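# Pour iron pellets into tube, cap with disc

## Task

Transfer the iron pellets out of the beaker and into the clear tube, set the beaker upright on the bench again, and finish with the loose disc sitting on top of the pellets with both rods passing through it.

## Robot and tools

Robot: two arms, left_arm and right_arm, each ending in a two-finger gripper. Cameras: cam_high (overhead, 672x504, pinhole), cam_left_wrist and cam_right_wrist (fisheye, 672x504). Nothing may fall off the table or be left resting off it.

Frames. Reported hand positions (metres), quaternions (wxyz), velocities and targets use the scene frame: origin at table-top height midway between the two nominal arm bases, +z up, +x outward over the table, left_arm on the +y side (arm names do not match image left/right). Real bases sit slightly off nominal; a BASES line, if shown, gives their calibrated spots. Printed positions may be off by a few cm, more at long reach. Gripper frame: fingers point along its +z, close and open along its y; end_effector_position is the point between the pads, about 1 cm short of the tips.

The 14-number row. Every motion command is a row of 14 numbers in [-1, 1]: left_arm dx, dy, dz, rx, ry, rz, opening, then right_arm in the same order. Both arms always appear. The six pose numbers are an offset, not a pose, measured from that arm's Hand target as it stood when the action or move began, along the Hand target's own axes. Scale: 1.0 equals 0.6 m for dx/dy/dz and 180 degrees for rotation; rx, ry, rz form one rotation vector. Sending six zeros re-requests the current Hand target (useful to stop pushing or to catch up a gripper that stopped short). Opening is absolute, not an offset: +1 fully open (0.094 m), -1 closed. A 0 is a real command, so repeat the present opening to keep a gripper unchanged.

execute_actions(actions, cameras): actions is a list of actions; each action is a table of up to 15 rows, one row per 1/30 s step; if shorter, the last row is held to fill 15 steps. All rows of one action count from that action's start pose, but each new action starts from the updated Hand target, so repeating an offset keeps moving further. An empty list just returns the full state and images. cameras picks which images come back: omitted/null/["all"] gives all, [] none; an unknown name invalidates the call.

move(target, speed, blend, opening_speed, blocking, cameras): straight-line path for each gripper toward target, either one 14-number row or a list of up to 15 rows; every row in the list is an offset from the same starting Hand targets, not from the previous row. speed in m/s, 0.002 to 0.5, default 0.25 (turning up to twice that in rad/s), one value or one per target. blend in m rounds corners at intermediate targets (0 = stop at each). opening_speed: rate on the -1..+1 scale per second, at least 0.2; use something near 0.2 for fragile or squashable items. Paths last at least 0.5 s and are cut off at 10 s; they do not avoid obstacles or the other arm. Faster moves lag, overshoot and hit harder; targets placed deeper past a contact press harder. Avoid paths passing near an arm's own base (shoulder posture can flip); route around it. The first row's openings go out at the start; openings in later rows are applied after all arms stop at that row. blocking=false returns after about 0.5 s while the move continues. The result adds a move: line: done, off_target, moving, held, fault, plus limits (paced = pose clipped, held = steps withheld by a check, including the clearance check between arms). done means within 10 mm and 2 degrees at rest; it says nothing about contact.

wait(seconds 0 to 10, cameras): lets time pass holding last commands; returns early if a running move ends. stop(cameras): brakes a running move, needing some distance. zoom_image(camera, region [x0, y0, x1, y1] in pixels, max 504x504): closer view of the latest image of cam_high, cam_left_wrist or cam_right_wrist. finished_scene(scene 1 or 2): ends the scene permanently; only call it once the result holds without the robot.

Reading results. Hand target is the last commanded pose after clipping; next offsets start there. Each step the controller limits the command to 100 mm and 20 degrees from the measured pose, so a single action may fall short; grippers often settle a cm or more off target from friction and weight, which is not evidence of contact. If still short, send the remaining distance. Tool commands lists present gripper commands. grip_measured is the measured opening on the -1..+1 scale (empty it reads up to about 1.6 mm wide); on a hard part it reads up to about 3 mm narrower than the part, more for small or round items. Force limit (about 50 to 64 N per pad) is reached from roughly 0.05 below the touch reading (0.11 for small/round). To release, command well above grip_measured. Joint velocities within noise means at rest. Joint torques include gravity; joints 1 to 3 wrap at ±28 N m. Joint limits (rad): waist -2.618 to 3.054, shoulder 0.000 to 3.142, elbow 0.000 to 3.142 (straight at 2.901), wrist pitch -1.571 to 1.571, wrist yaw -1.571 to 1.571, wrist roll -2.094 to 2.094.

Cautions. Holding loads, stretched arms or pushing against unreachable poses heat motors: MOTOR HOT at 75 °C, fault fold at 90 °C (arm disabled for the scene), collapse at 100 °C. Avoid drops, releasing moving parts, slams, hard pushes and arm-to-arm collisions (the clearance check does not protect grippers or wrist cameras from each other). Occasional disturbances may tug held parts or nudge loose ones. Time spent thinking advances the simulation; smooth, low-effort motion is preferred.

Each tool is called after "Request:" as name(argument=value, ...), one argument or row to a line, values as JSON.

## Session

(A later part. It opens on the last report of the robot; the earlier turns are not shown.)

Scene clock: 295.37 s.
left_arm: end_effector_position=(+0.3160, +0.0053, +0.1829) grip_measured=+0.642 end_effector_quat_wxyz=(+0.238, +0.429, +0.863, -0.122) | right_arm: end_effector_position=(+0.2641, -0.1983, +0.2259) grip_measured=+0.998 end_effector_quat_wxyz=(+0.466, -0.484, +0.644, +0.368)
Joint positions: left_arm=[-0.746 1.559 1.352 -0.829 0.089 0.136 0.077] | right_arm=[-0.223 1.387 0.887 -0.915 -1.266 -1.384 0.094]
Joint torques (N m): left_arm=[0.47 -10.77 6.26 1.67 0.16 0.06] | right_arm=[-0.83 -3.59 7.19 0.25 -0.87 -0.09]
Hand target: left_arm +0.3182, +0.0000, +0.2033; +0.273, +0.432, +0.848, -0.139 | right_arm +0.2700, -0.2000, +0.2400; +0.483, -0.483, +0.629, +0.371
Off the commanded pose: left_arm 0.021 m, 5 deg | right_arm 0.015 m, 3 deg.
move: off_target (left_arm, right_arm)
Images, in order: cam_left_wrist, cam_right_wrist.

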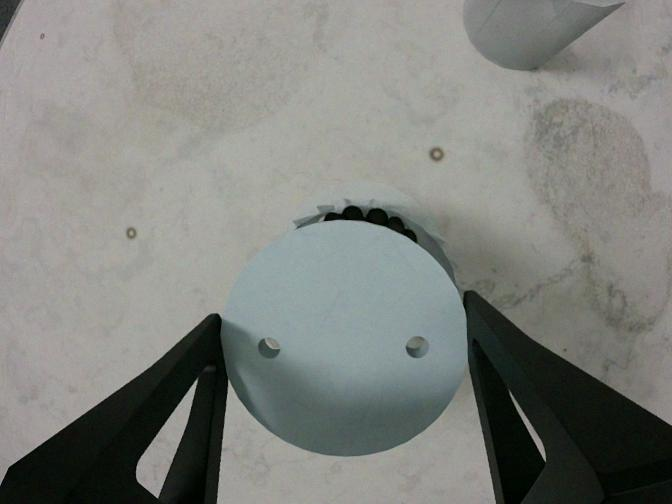

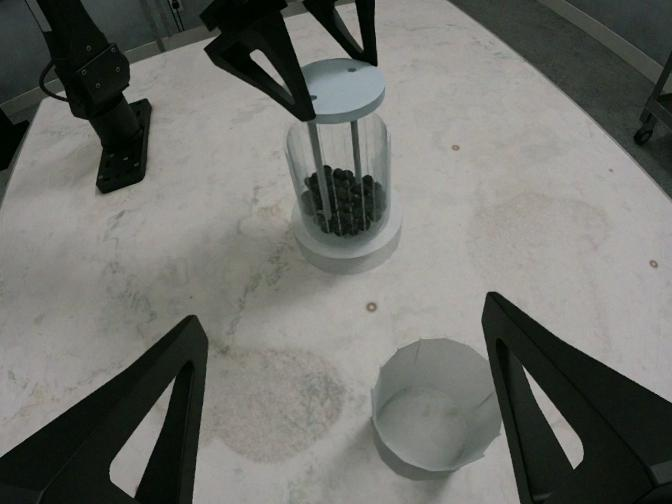

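Request:
move(
  target=[-0.0017, -0.0127, 0.0012, 0, 0, 0, 0.58, 0, 0, 0, 0, 0, 0, 1.0],
  speed=0.06,
  cameras=["cam_left_wrist", "cam_right_wrist"],
)

Request:
zoom_image(
  camera="cam_left_wrist",
  region=[250, 328, 290, 368],
)

Request:
zoom_image(
  camera="cam_left_wrist",
  region=[398, 326, 438, 366],
)

Request:
zoom_image(
  camera="cam_right_wrist",
  region=[280, 40, 390, 150],
)

Scene clock: 297.40 s.
left_arm: end_effector_position=(+0.3098, -0.0006, +0.1829) grip_measured=+0.642 end_effector_quat_wxyz=(+0.237, +0.438, +0.858, -0.125) | right_arm: end_effector_position=(+0.2641, -0.1983, +0.2259) grip_measured=+0.998 end_effector_quat_wxyz=(+0.466, -0.484, +0.644, +0.368)
Joint positions: left_arm=[-0.767 1.559 1.352 -0.829 0.089 0.136 0.077] | right_arm=[-0.223 1.387 0.887 -0.915 -1.266 -1.384 0.094]
Joint torques (N m): left_arm=[-0.77 -10.96 6.32 1.71 0.02 -0.12] | right_arm=[-0.7 -3.6 7.34 0.25 -0.86 -0.1]
Hand target: left_arm +0.3128, -0.0055, +0.2033; +0.273, +0.432, +0.848, -0.139 | right_arm +0.2700, -0.2000, +0.2400; +0.483, -0.483, +0.629, +0.371
Off the commanded pose: left_arm 0.021 m, 5 deg | right_arm 0.015 m, 3 deg.
move: off_target (left_arm, right_arm)
Images, in order: cam_left_wrist, cam_right_wrist.

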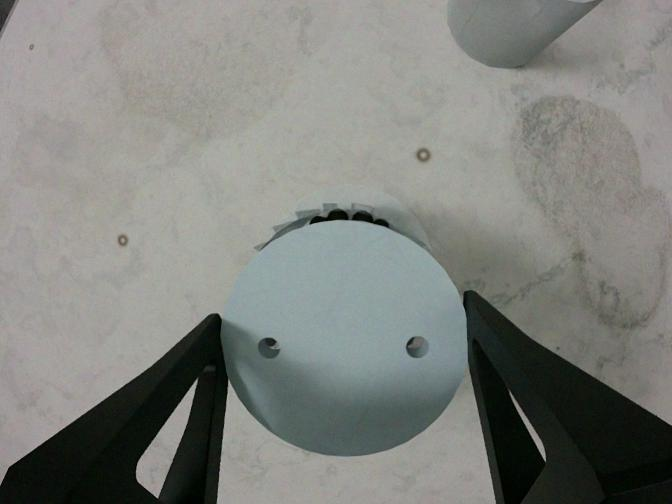

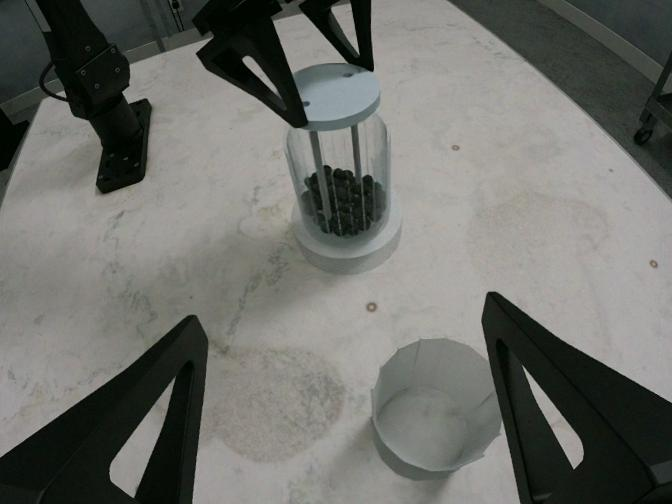

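Scaled by 12.600 from the camera's 672x504 image, which has a finer 960x720 frame.

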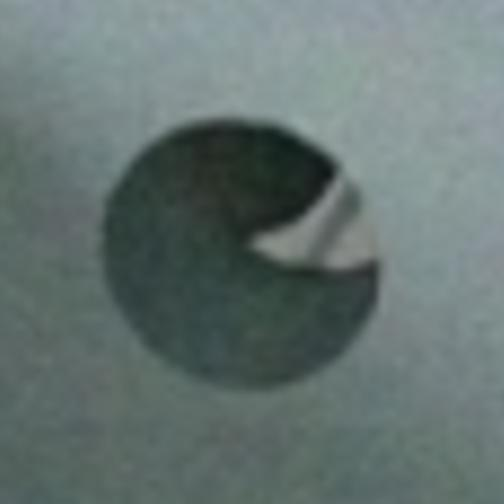

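Scaled by 12.600 from the camera's 672x504 image, which has a finer 960x720 frame.

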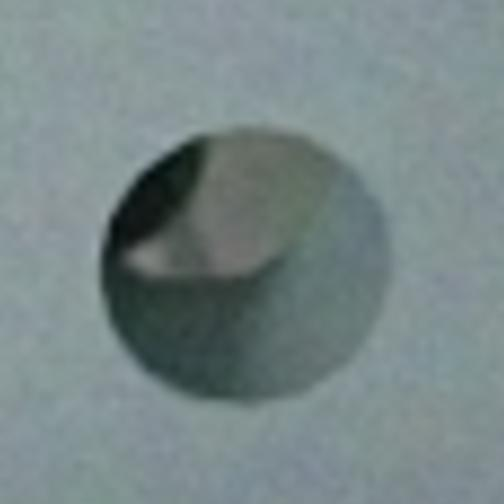

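Scaled by 4.582 from the camera's 672x504 image, which has a finer 960x720 frame.

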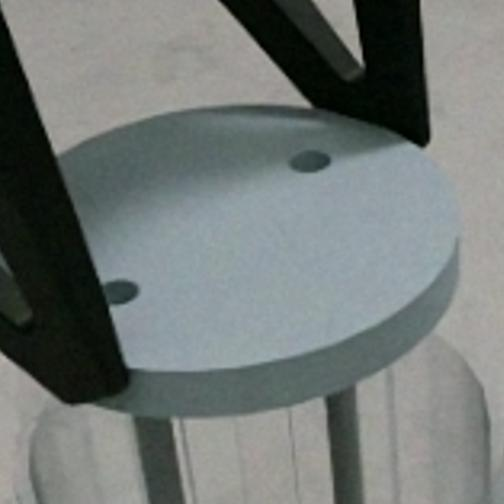

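Request:
move(
  target=[
    [0.0023, 0.0167, -0.0017, 0, 0, 0, 0.58, 0, 0, 0, 0, 0, 0, 1.0],
    [0.0006, 0.0043, -0.0004, 0, 0, 0, 0.58, 0, 0, 0, 0, 0, 0, 1.0],
  ],
  speed=0.06,
  cameras=["cam_left_wrist", "cam_right_wrist"],
)

Request:
zoom_image(
  camera="cam_left_wrist",
  region=[250, 328, 290, 368],
)

Request:
zoom_image(
  camera="cam_left_wrist",
  region=[398, 326, 438, 366],
)

Request:
zoom_image(
  camera="cam_right_wrist",
  region=[280, 40, 390, 150],
)

Scene clock: 299.93 s.
left_arm: end_effector_position=(+0.3121, +0.0015, +0.1829) grip_measured=+0.642 end_effector_quat_wxyz=(+0.237, +0.435, +0.860, -0.125) | right_arm: end_effector_position=(+0.2641, -0.1983, +0.2259) grip_measured=+0.998 end_effector_quat_wxyz=(+0.466, -0.484, +0.644, +0.368)
Joint positions: left_arm=[-0.758 1.559 1.352 -0.829 0.092 0.138 0.077] | right_arm=[-0.223 1.387 0.887 -0.915 -1.266 -1.384 0.094]
Joint torques (N m): left_arm=[-0.66 -10.78 6.38 1.6 0.02 -0.09] | right_arm=[-0.73 -3.62 7.36 0.24 -0.9 -0.09]
Hand target: left_arm +0.3146, -0.0036, +0.2033; +0.273, +0.432, +0.848, -0.139 | right_arm +0.2700, -0.2000, +0.2400; +0.483, -0.483, +0.629, +0.371
Off the commanded pose: left_arm 0.021 m, 5 deg | right_arm 0.015 m, 3 deg.
move: off_target (left_arm, right_arm)
Images, in order: cam_left_wrist, cam_right_wrist.

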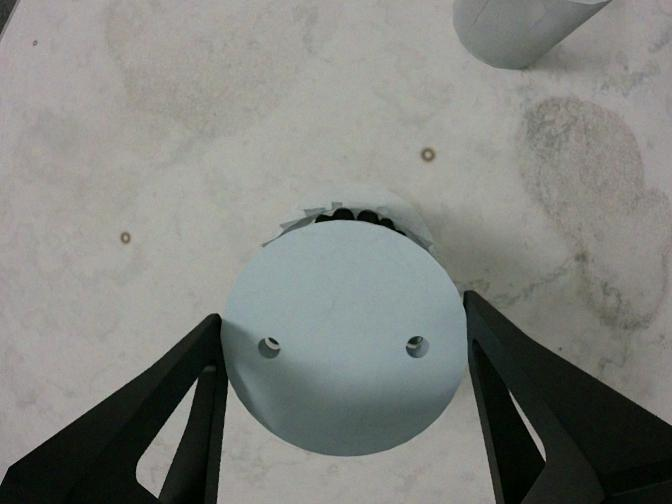

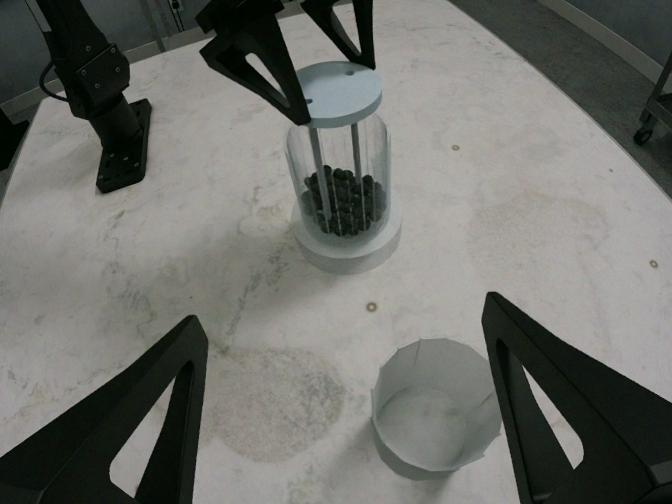

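Scaled by 12.600 from the camera's 672x504 image, which has a finer 960x720 frame.

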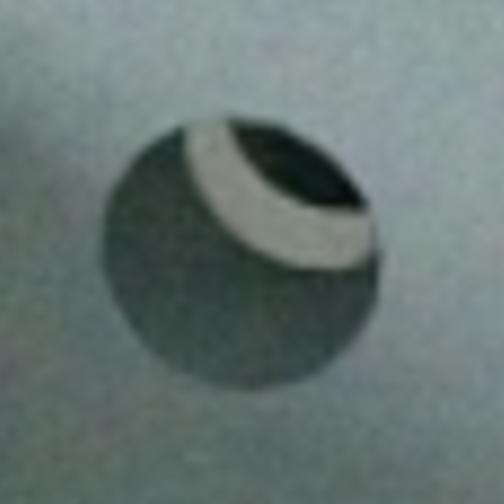

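Scaled by 12.600 from the camera's 672x504 image, which has a finer 960x720 frame.

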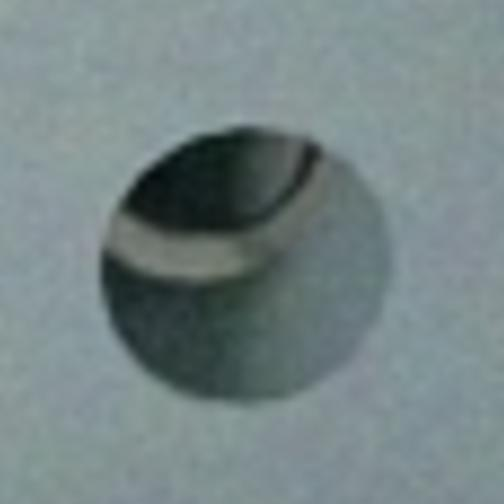

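Scaled by 4.582 from the camera's 672x504 image, which has a finer 960x720 frame.

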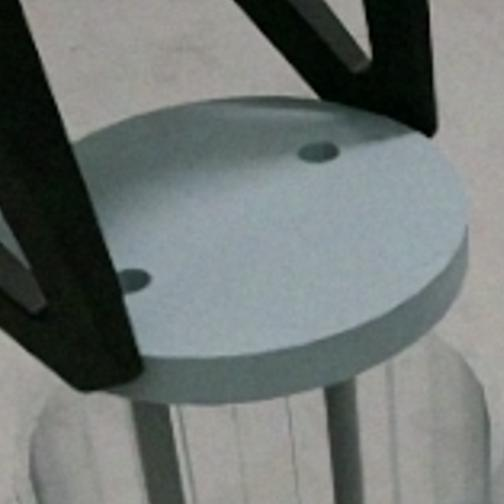

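Request:
move(
  target=[0.0058, 0, 0.0081, 0, 0, 0, 0.58, 0, 0, 0, 0, 0, 0, 1.0],
  speed=0.02,
  cameras=["cam_left_wrist", "cam_right_wrist"],
)

Request:
zoom_image(
  camera="cam_left_wrist",
  region=[250, 328, 290, 368],
)

Request:
zoom_image(
  camera="cam_left_wrist",
  region=[398, 326, 438, 366],
)

Request:
zoom_image(
  camera="cam_right_wrist",
  region=[280, 40, 390, 150],
)

Scene clock: 303.27 s.
left_arm: end_effector_position=(+0.3124, +0.0012, +0.1769) grip_measured=+0.642 end_effector_quat_wxyz=(+0.238, +0.435, +0.859, -0.125) | right_arm: end_effector_position=(+0.2641, -0.1983, +0.2259) grip_measured=+0.998 end_effector_quat_wxyz=(+0.466, -0.484, +0.644, +0.368)
Joint positions: left_arm=[-0.758 1.559 1.327 -0.803 0.092 0.138 0.077] | right_arm=[-0.223 1.387 0.887 -0.915 -1.266 -1.384 0.094]
Joint torques (N m): left_arm=[-0.92 -11.14 6.12 1.65 0.09 -0.06] | right_arm=[-0.62 -3.45 7.27 0.24 -0.92 -0.08]
Hand target: left_arm +0.3146, -0.0036, +0.1973; +0.273, +0.432, +0.848, -0.139 | right_arm +0.2700, -0.2000, +0.2400; +0.483, -0.483, +0.629, +0.371
Off the commanded pose: left_arm 0.021 m, 5 deg | right_arm 0.015 m, 3 deg.
move: off_target (left_arm, right_arm)
Images, in order: cam_left_wrist, cam_right_wrist.

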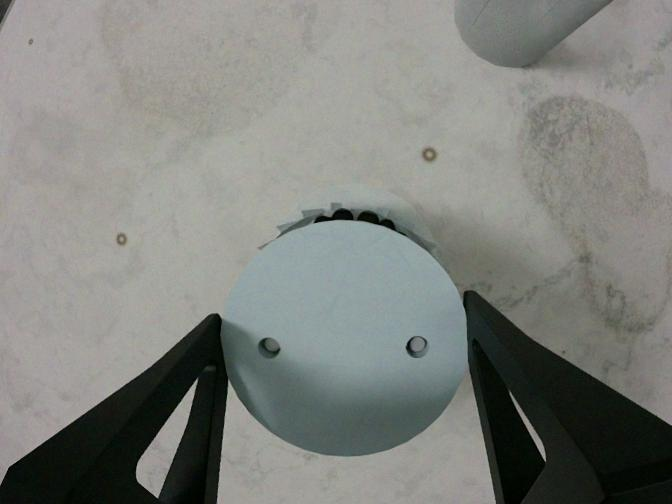

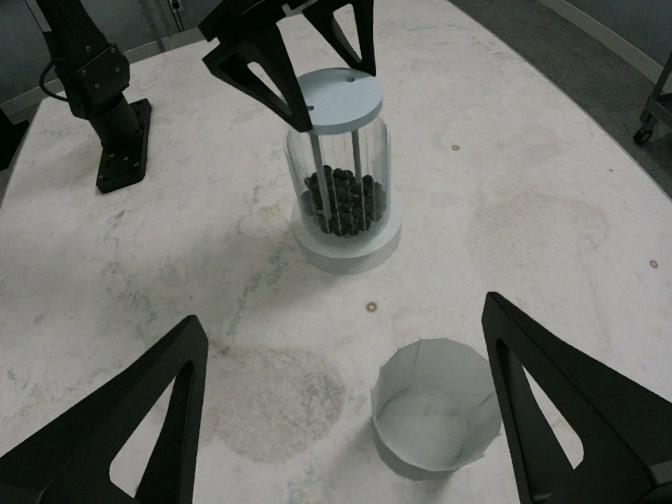

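Scaled by 12.600 from the camera's 672x504 image, which has a finer 960x720 frame.

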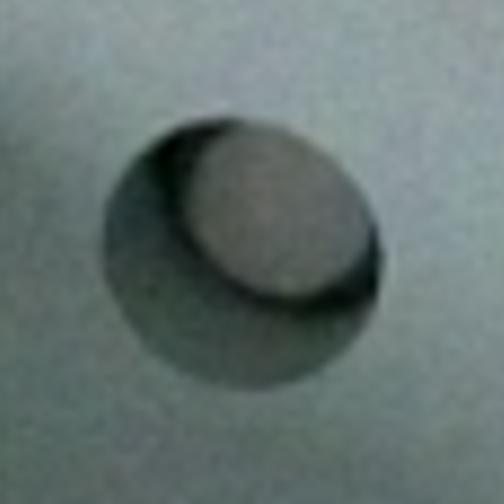

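Scaled by 12.600 from the camera's 672x504 image, which has a finer 960x720 frame.

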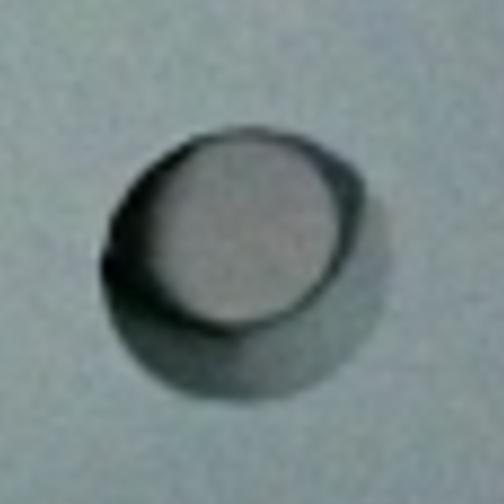

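Scaled by 4.582 from the camera's 672x504 image, which has a finer 960x720 frame.

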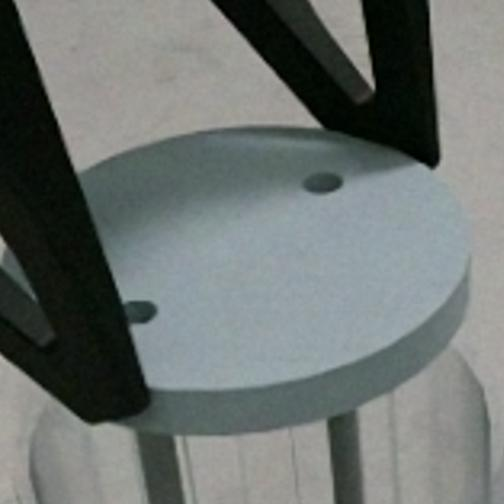

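Request:
move(
  target=[0.0146, 0, 0.0203, 0, 0, 0, 0.58, 0, 0, 0, 0, 0, 0, 1.0],
  speed=0.025,
  cameras=["cam_left_wrist", "cam_right_wrist"],
)

Request:
zoom_image(
  camera="cam_right_wrist",
  region=[250, 40, 420, 210],
)

Scene clock: 306.63 s.
left_arm: end_effector_position=(+0.3126, +0.0010, +0.1628) grip_measured=+0.642 end_effector_quat_wxyz=(+0.240, +0.435, +0.859, -0.126) | right_arm: end_effector_position=(+0.2641, -0.1983, +0.2259) grip_measured=+0.998 end_effector_quat_wxyz=(+0.466, -0.484, +0.644, +0.368)
Joint positions: left_arm=[-0.758 1.557 1.267 -0.74 0.092 0.138 0.077] | right_arm=[-0.223 1.387 0.887 -0.915 -1.266 -1.384 0.094]
Joint torques (N m): left_arm=[-0.84 -10.96 6.02 1.63 0.04 -0.09] | right_arm=[-0.83 -3.64 7.25 0.26 -0.88 -0.1]
Hand target: left_arm +0.3146, -0.0036, +0.1823; +0.273, +0.432, +0.848, -0.139 | right_arm +0.2700, -0.2000, +0.2400; +0.483, -0.483, +0.629, +0.371
Off the commanded pose: left_arm 0.020 m, 4 deg | right_arm 0.015 m, 3 deg.
move: off_target (left_arm, right_arm)
Images, in order: cam_left_wrist, cam_right_wrist.

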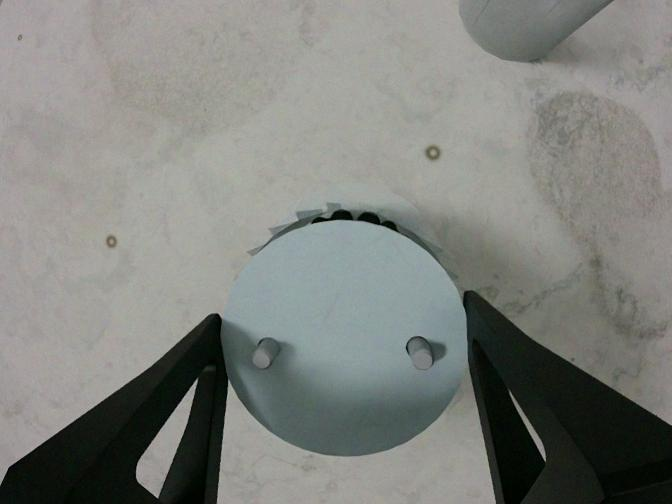

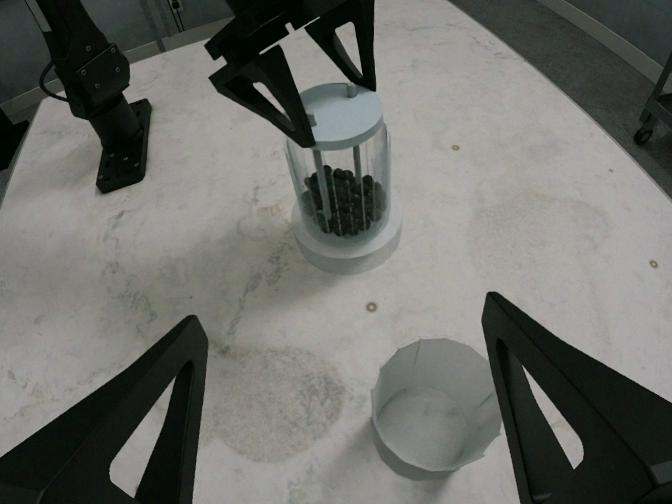

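Scaled by 2.965 from the camera's 672x504 image, which has a finer 960x720 frame.

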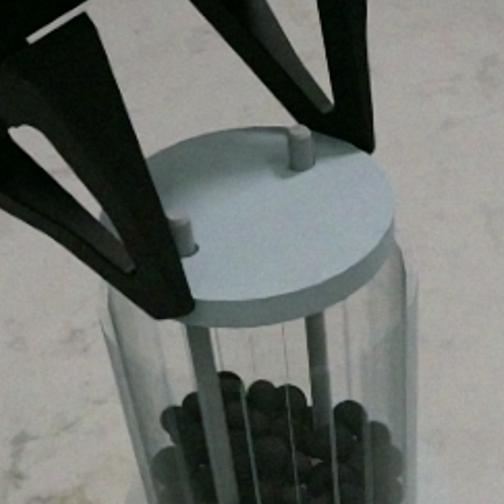

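Request:
move(
  target=[0.0146, 0, 0.0203, 0, 0, 0, 0.58, 0, 0, 0, 0, 0, 0, 1.0],
  speed=0.025,
  cameras=["cam_left_wrist", "cam_right_wrist"],
)

Request:
zoom_image(
  camera="cam_right_wrist",
  region=[250, 50, 420, 220],
)

Request:
zoom_image(
  camera="cam_left_wrist",
  region=[200, 170, 490, 460],
)

Scene clock: 310.43 s.
left_arm: end_effector_position=(+0.3125, +0.0012, +0.1487) grip_measured=+0.642 end_effector_quat_wxyz=(+0.242, +0.435, +0.858, -0.126) | right_arm: end_effector_position=(+0.2641, -0.1983, +0.2259) grip_measured=+0.998 end_effector_quat_wxyz=(+0.466, -0.484, +0.644, +0.368)
Joint positions: left_arm=[-0.758 1.557 1.209 -0.677 0.092 0.138 0.077] | right_arm=[-0.223 1.387 0.887 -0.915 -1.266 -1.384 0.094]
Joint torques (N m): left_arm=[-0.68 -10.86 6.16 1.63 0.08 -0.06] | right_arm=[-0.8 -3.48 7.36 0.22 -0.87 -0.1]
Hand target: left_arm +0.3146, -0.0036, +0.1673; +0.273, +0.432, +0.848, -0.139 | right_arm +0.2700, -0.2000, +0.2400; +0.483, -0.483, +0.629, +0.371
Off the commanded pose: left_arm 0.019 m, 4 deg | right_arm 0.015 m, 3 deg.
move: off_target (left_arm, right_arm)
Images, in order: cam_left_wrist, cam_right_wrist.

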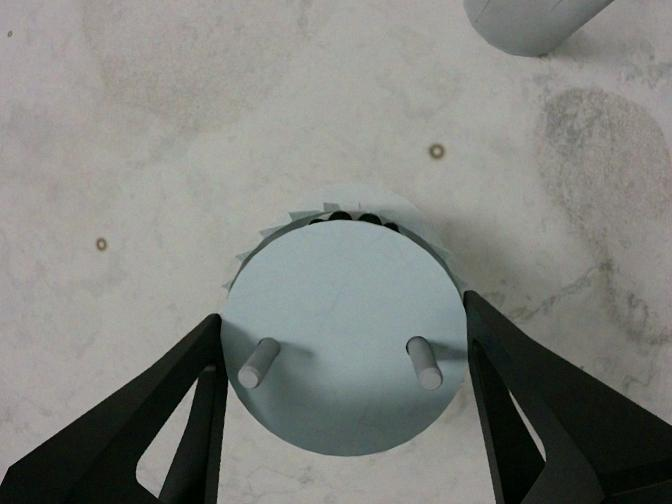

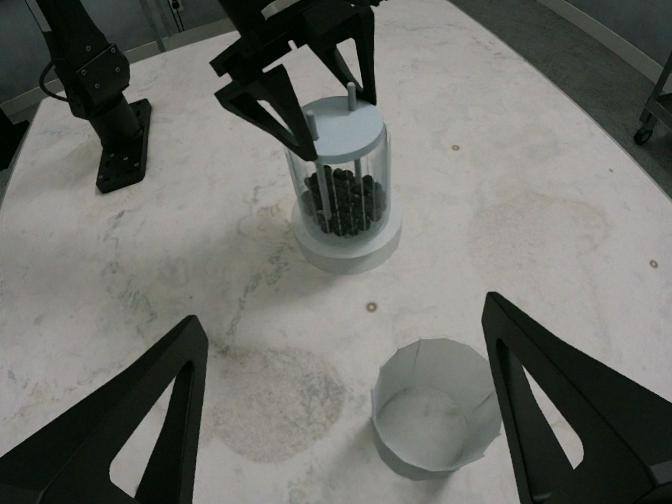

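Scaled by 2.965 from the camera's 672x504 image, which has a finer 960x720 frame.

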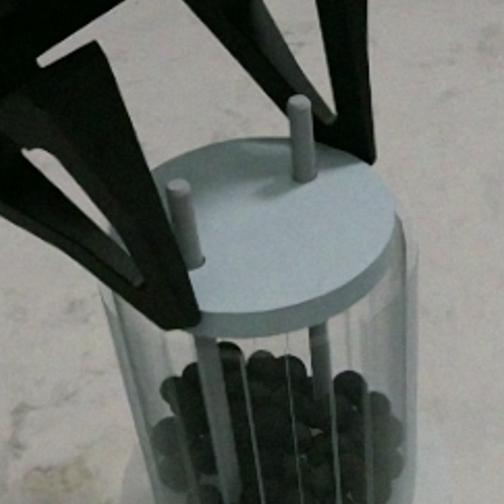

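Scaled by 1.738 from the camera's 672x504 image, which has a finer 960x720 frame.

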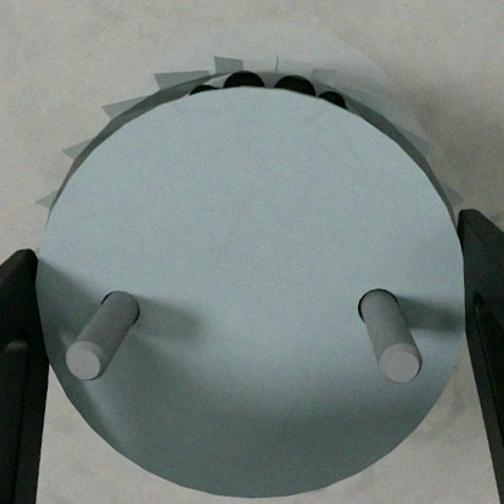

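Request:
move(
  target=[
    [0.0024, 0, 0.0034, 0, 0, 0, 0.58, 0, 0, 0, 0, 0, 0, 1.0],
    [0.0024, 0, 0.0034, 0, 0, 0, 0.9, 0, 0, 0, 0, 0, 0, 1.0],
  ],
  speed=0.02,
  opening_speed=0.25,
  cameras=["cam_left_wrist", "cam_right_wrist"],
)

Request:
zoom_image(
  camera="cam_right_wrist",
  region=[250, 50, 420, 280],
)

Scene clock: 313.80 s.
left_arm: end_effector_position=(+0.3136, +0.0017, +0.1478) grip_measured=+0.898 end_effector_quat_wxyz=(+0.244, +0.433, +0.858, -0.127) | right_arm: end_effector_position=(+0.2641, -0.1983, +0.2259) grip_measured=+0.998 end_effector_quat_wxyz=(+0.466, -0.484, +0.644, +0.368)
Joint positions: left_arm=[-0.755 1.556 1.201 -0.666 0.092 0.138 0.089] | right_arm=[-0.223 1.387 0.887 -0.915 -1.266 -1.384 0.094]
Joint torques (N m): left_arm=[-0.31 -10.11 6.05 1.61 0.09 -0.08] | right_arm=[-0.76 -3.59 7.23 0.27 -0.87 -0.1]
Hand target: left_arm +0.3147, -0.0036, +0.1648; +0.273, +0.432, +0.848, -0.139 | right_arm +0.2700, -0.2000, +0.2400; +0.483, -0.483, +0.629, +0.371
Off the commanded pose: left_arm 0.018 m, 4 deg | right_arm 0.015 m, 3 deg.
move: off_target (left_arm, right_arm); target 2's new opening was sent with left_arm's hand 0.019 m and 4 deg from that target
Images, in order: cam_left_wrist, cam_right_wrist.

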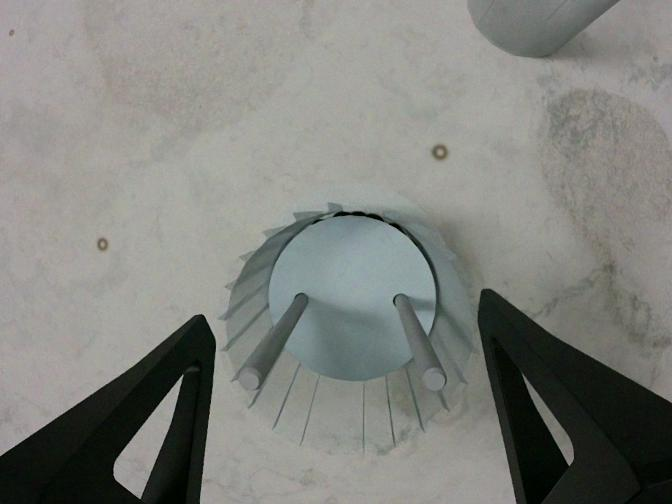

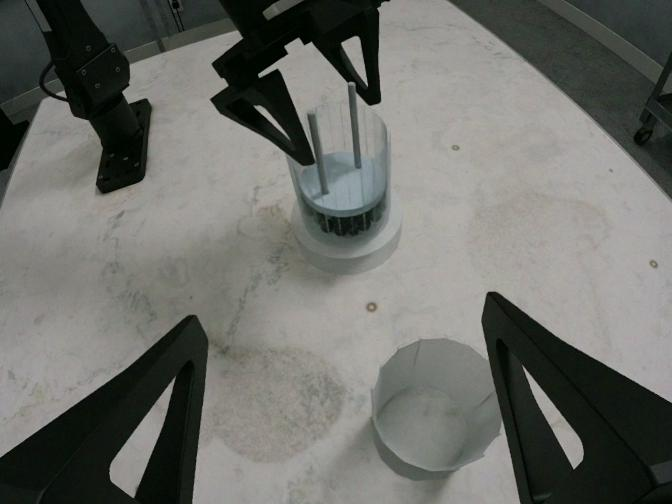

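Scaled by 2.191 from the camera's 672x504 image, which has a finer 960x720 frame.

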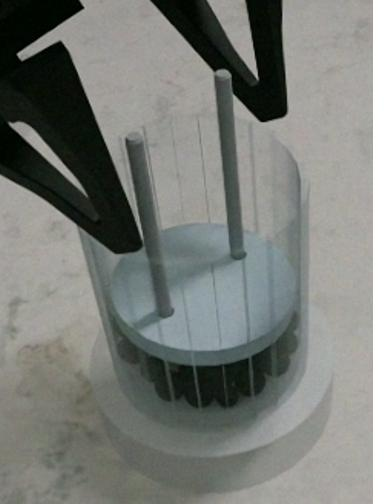

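Request:
move(
  target=[-0.0875, 0, -0.1217, 0, 0, 0, 0.9, 0, 0, 0, 0, 0, 0, 1.0],
  speed=0.08,
)

Request:
zoom_image(
  camera="cam_right_wrist",
  region=[250, 50, 520, 480],
)

Request:
zoom_image(
  camera="cam_high",
  region=[270, 190, 430, 370],
)

Scene clock: 316.63 s.
left_arm: end_effector_position=(+0.3185, -0.0030, +0.2463) grip_measured=+0.898 end_effector_quat_wxyz=(+0.272, +0.431, +0.850, -0.135) | right_arm: end_effector_position=(+0.2641, -0.1983, +0.2259) grip_measured=+0.998 end_effector_quat_wxyz=(+0.466, -0.484, +0.644, +0.368)
Joint positions: left_arm=[-0.755 1.556 1.562 -0.965 0.092 0.138 0.089] | right_arm=[-0.223 1.387 0.887 -0.915 -1.266 -1.384 0.094]
Joint torques (N m): left_arm=[-0.69 -7.25 8.46 1.21 0.03 -0.03] | right_arm=[-0.83 -3.55 7.35 0.24 -0.89 -0.08]
Hand target: left_arm +0.3147, -0.0037, +0.2547; +0.273, +0.432, +0.848, -0.139 | right_arm +0.2700, -0.2000, +0.2400; +0.483, -0.483, +0.629, +0.371
Off the commanded pose: left_arm 0.009 m, 0 deg | right_arm 0.015 m, 3 deg.
move: off_target (right_arm)

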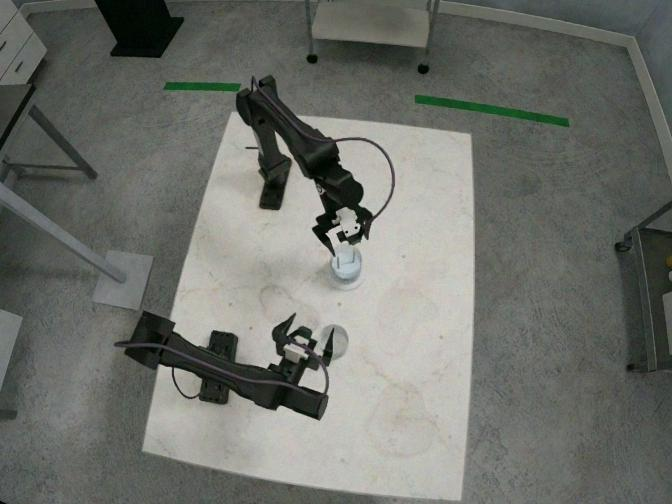

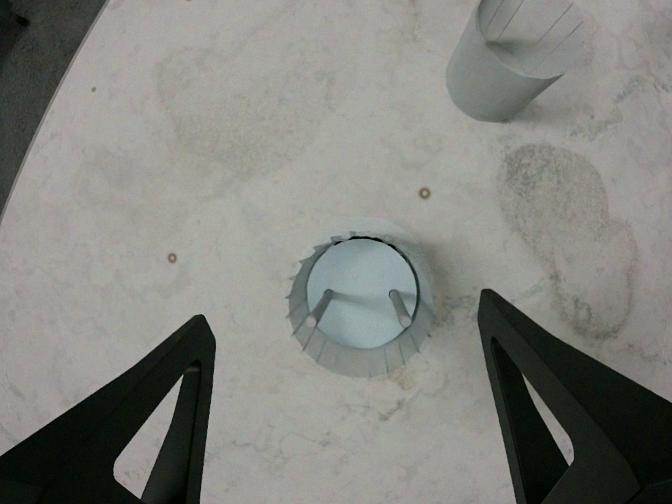

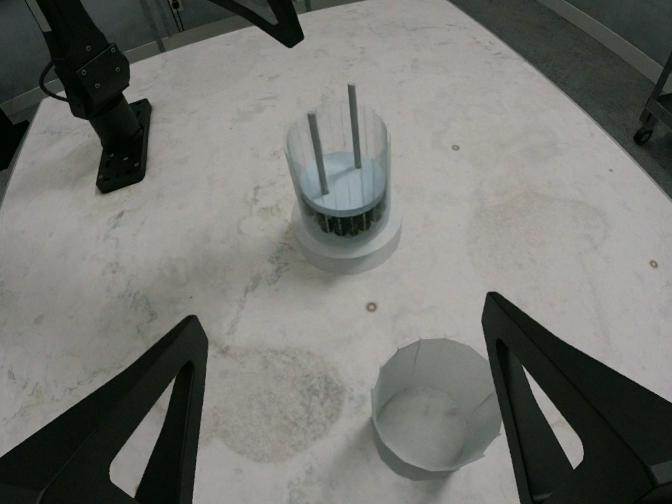

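Scaled by 1.172 from the camera's 672x504 image, which has a finer 960x720 frame.

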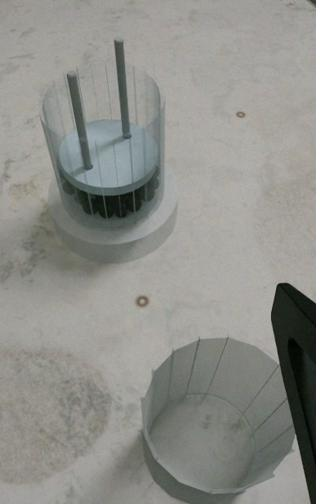

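Scaled by 2.800.

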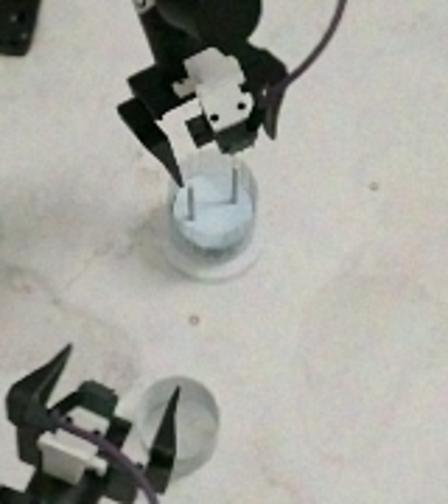

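Request:
finished_scene(
  scene=1,
)

The scene is finished: the task was done.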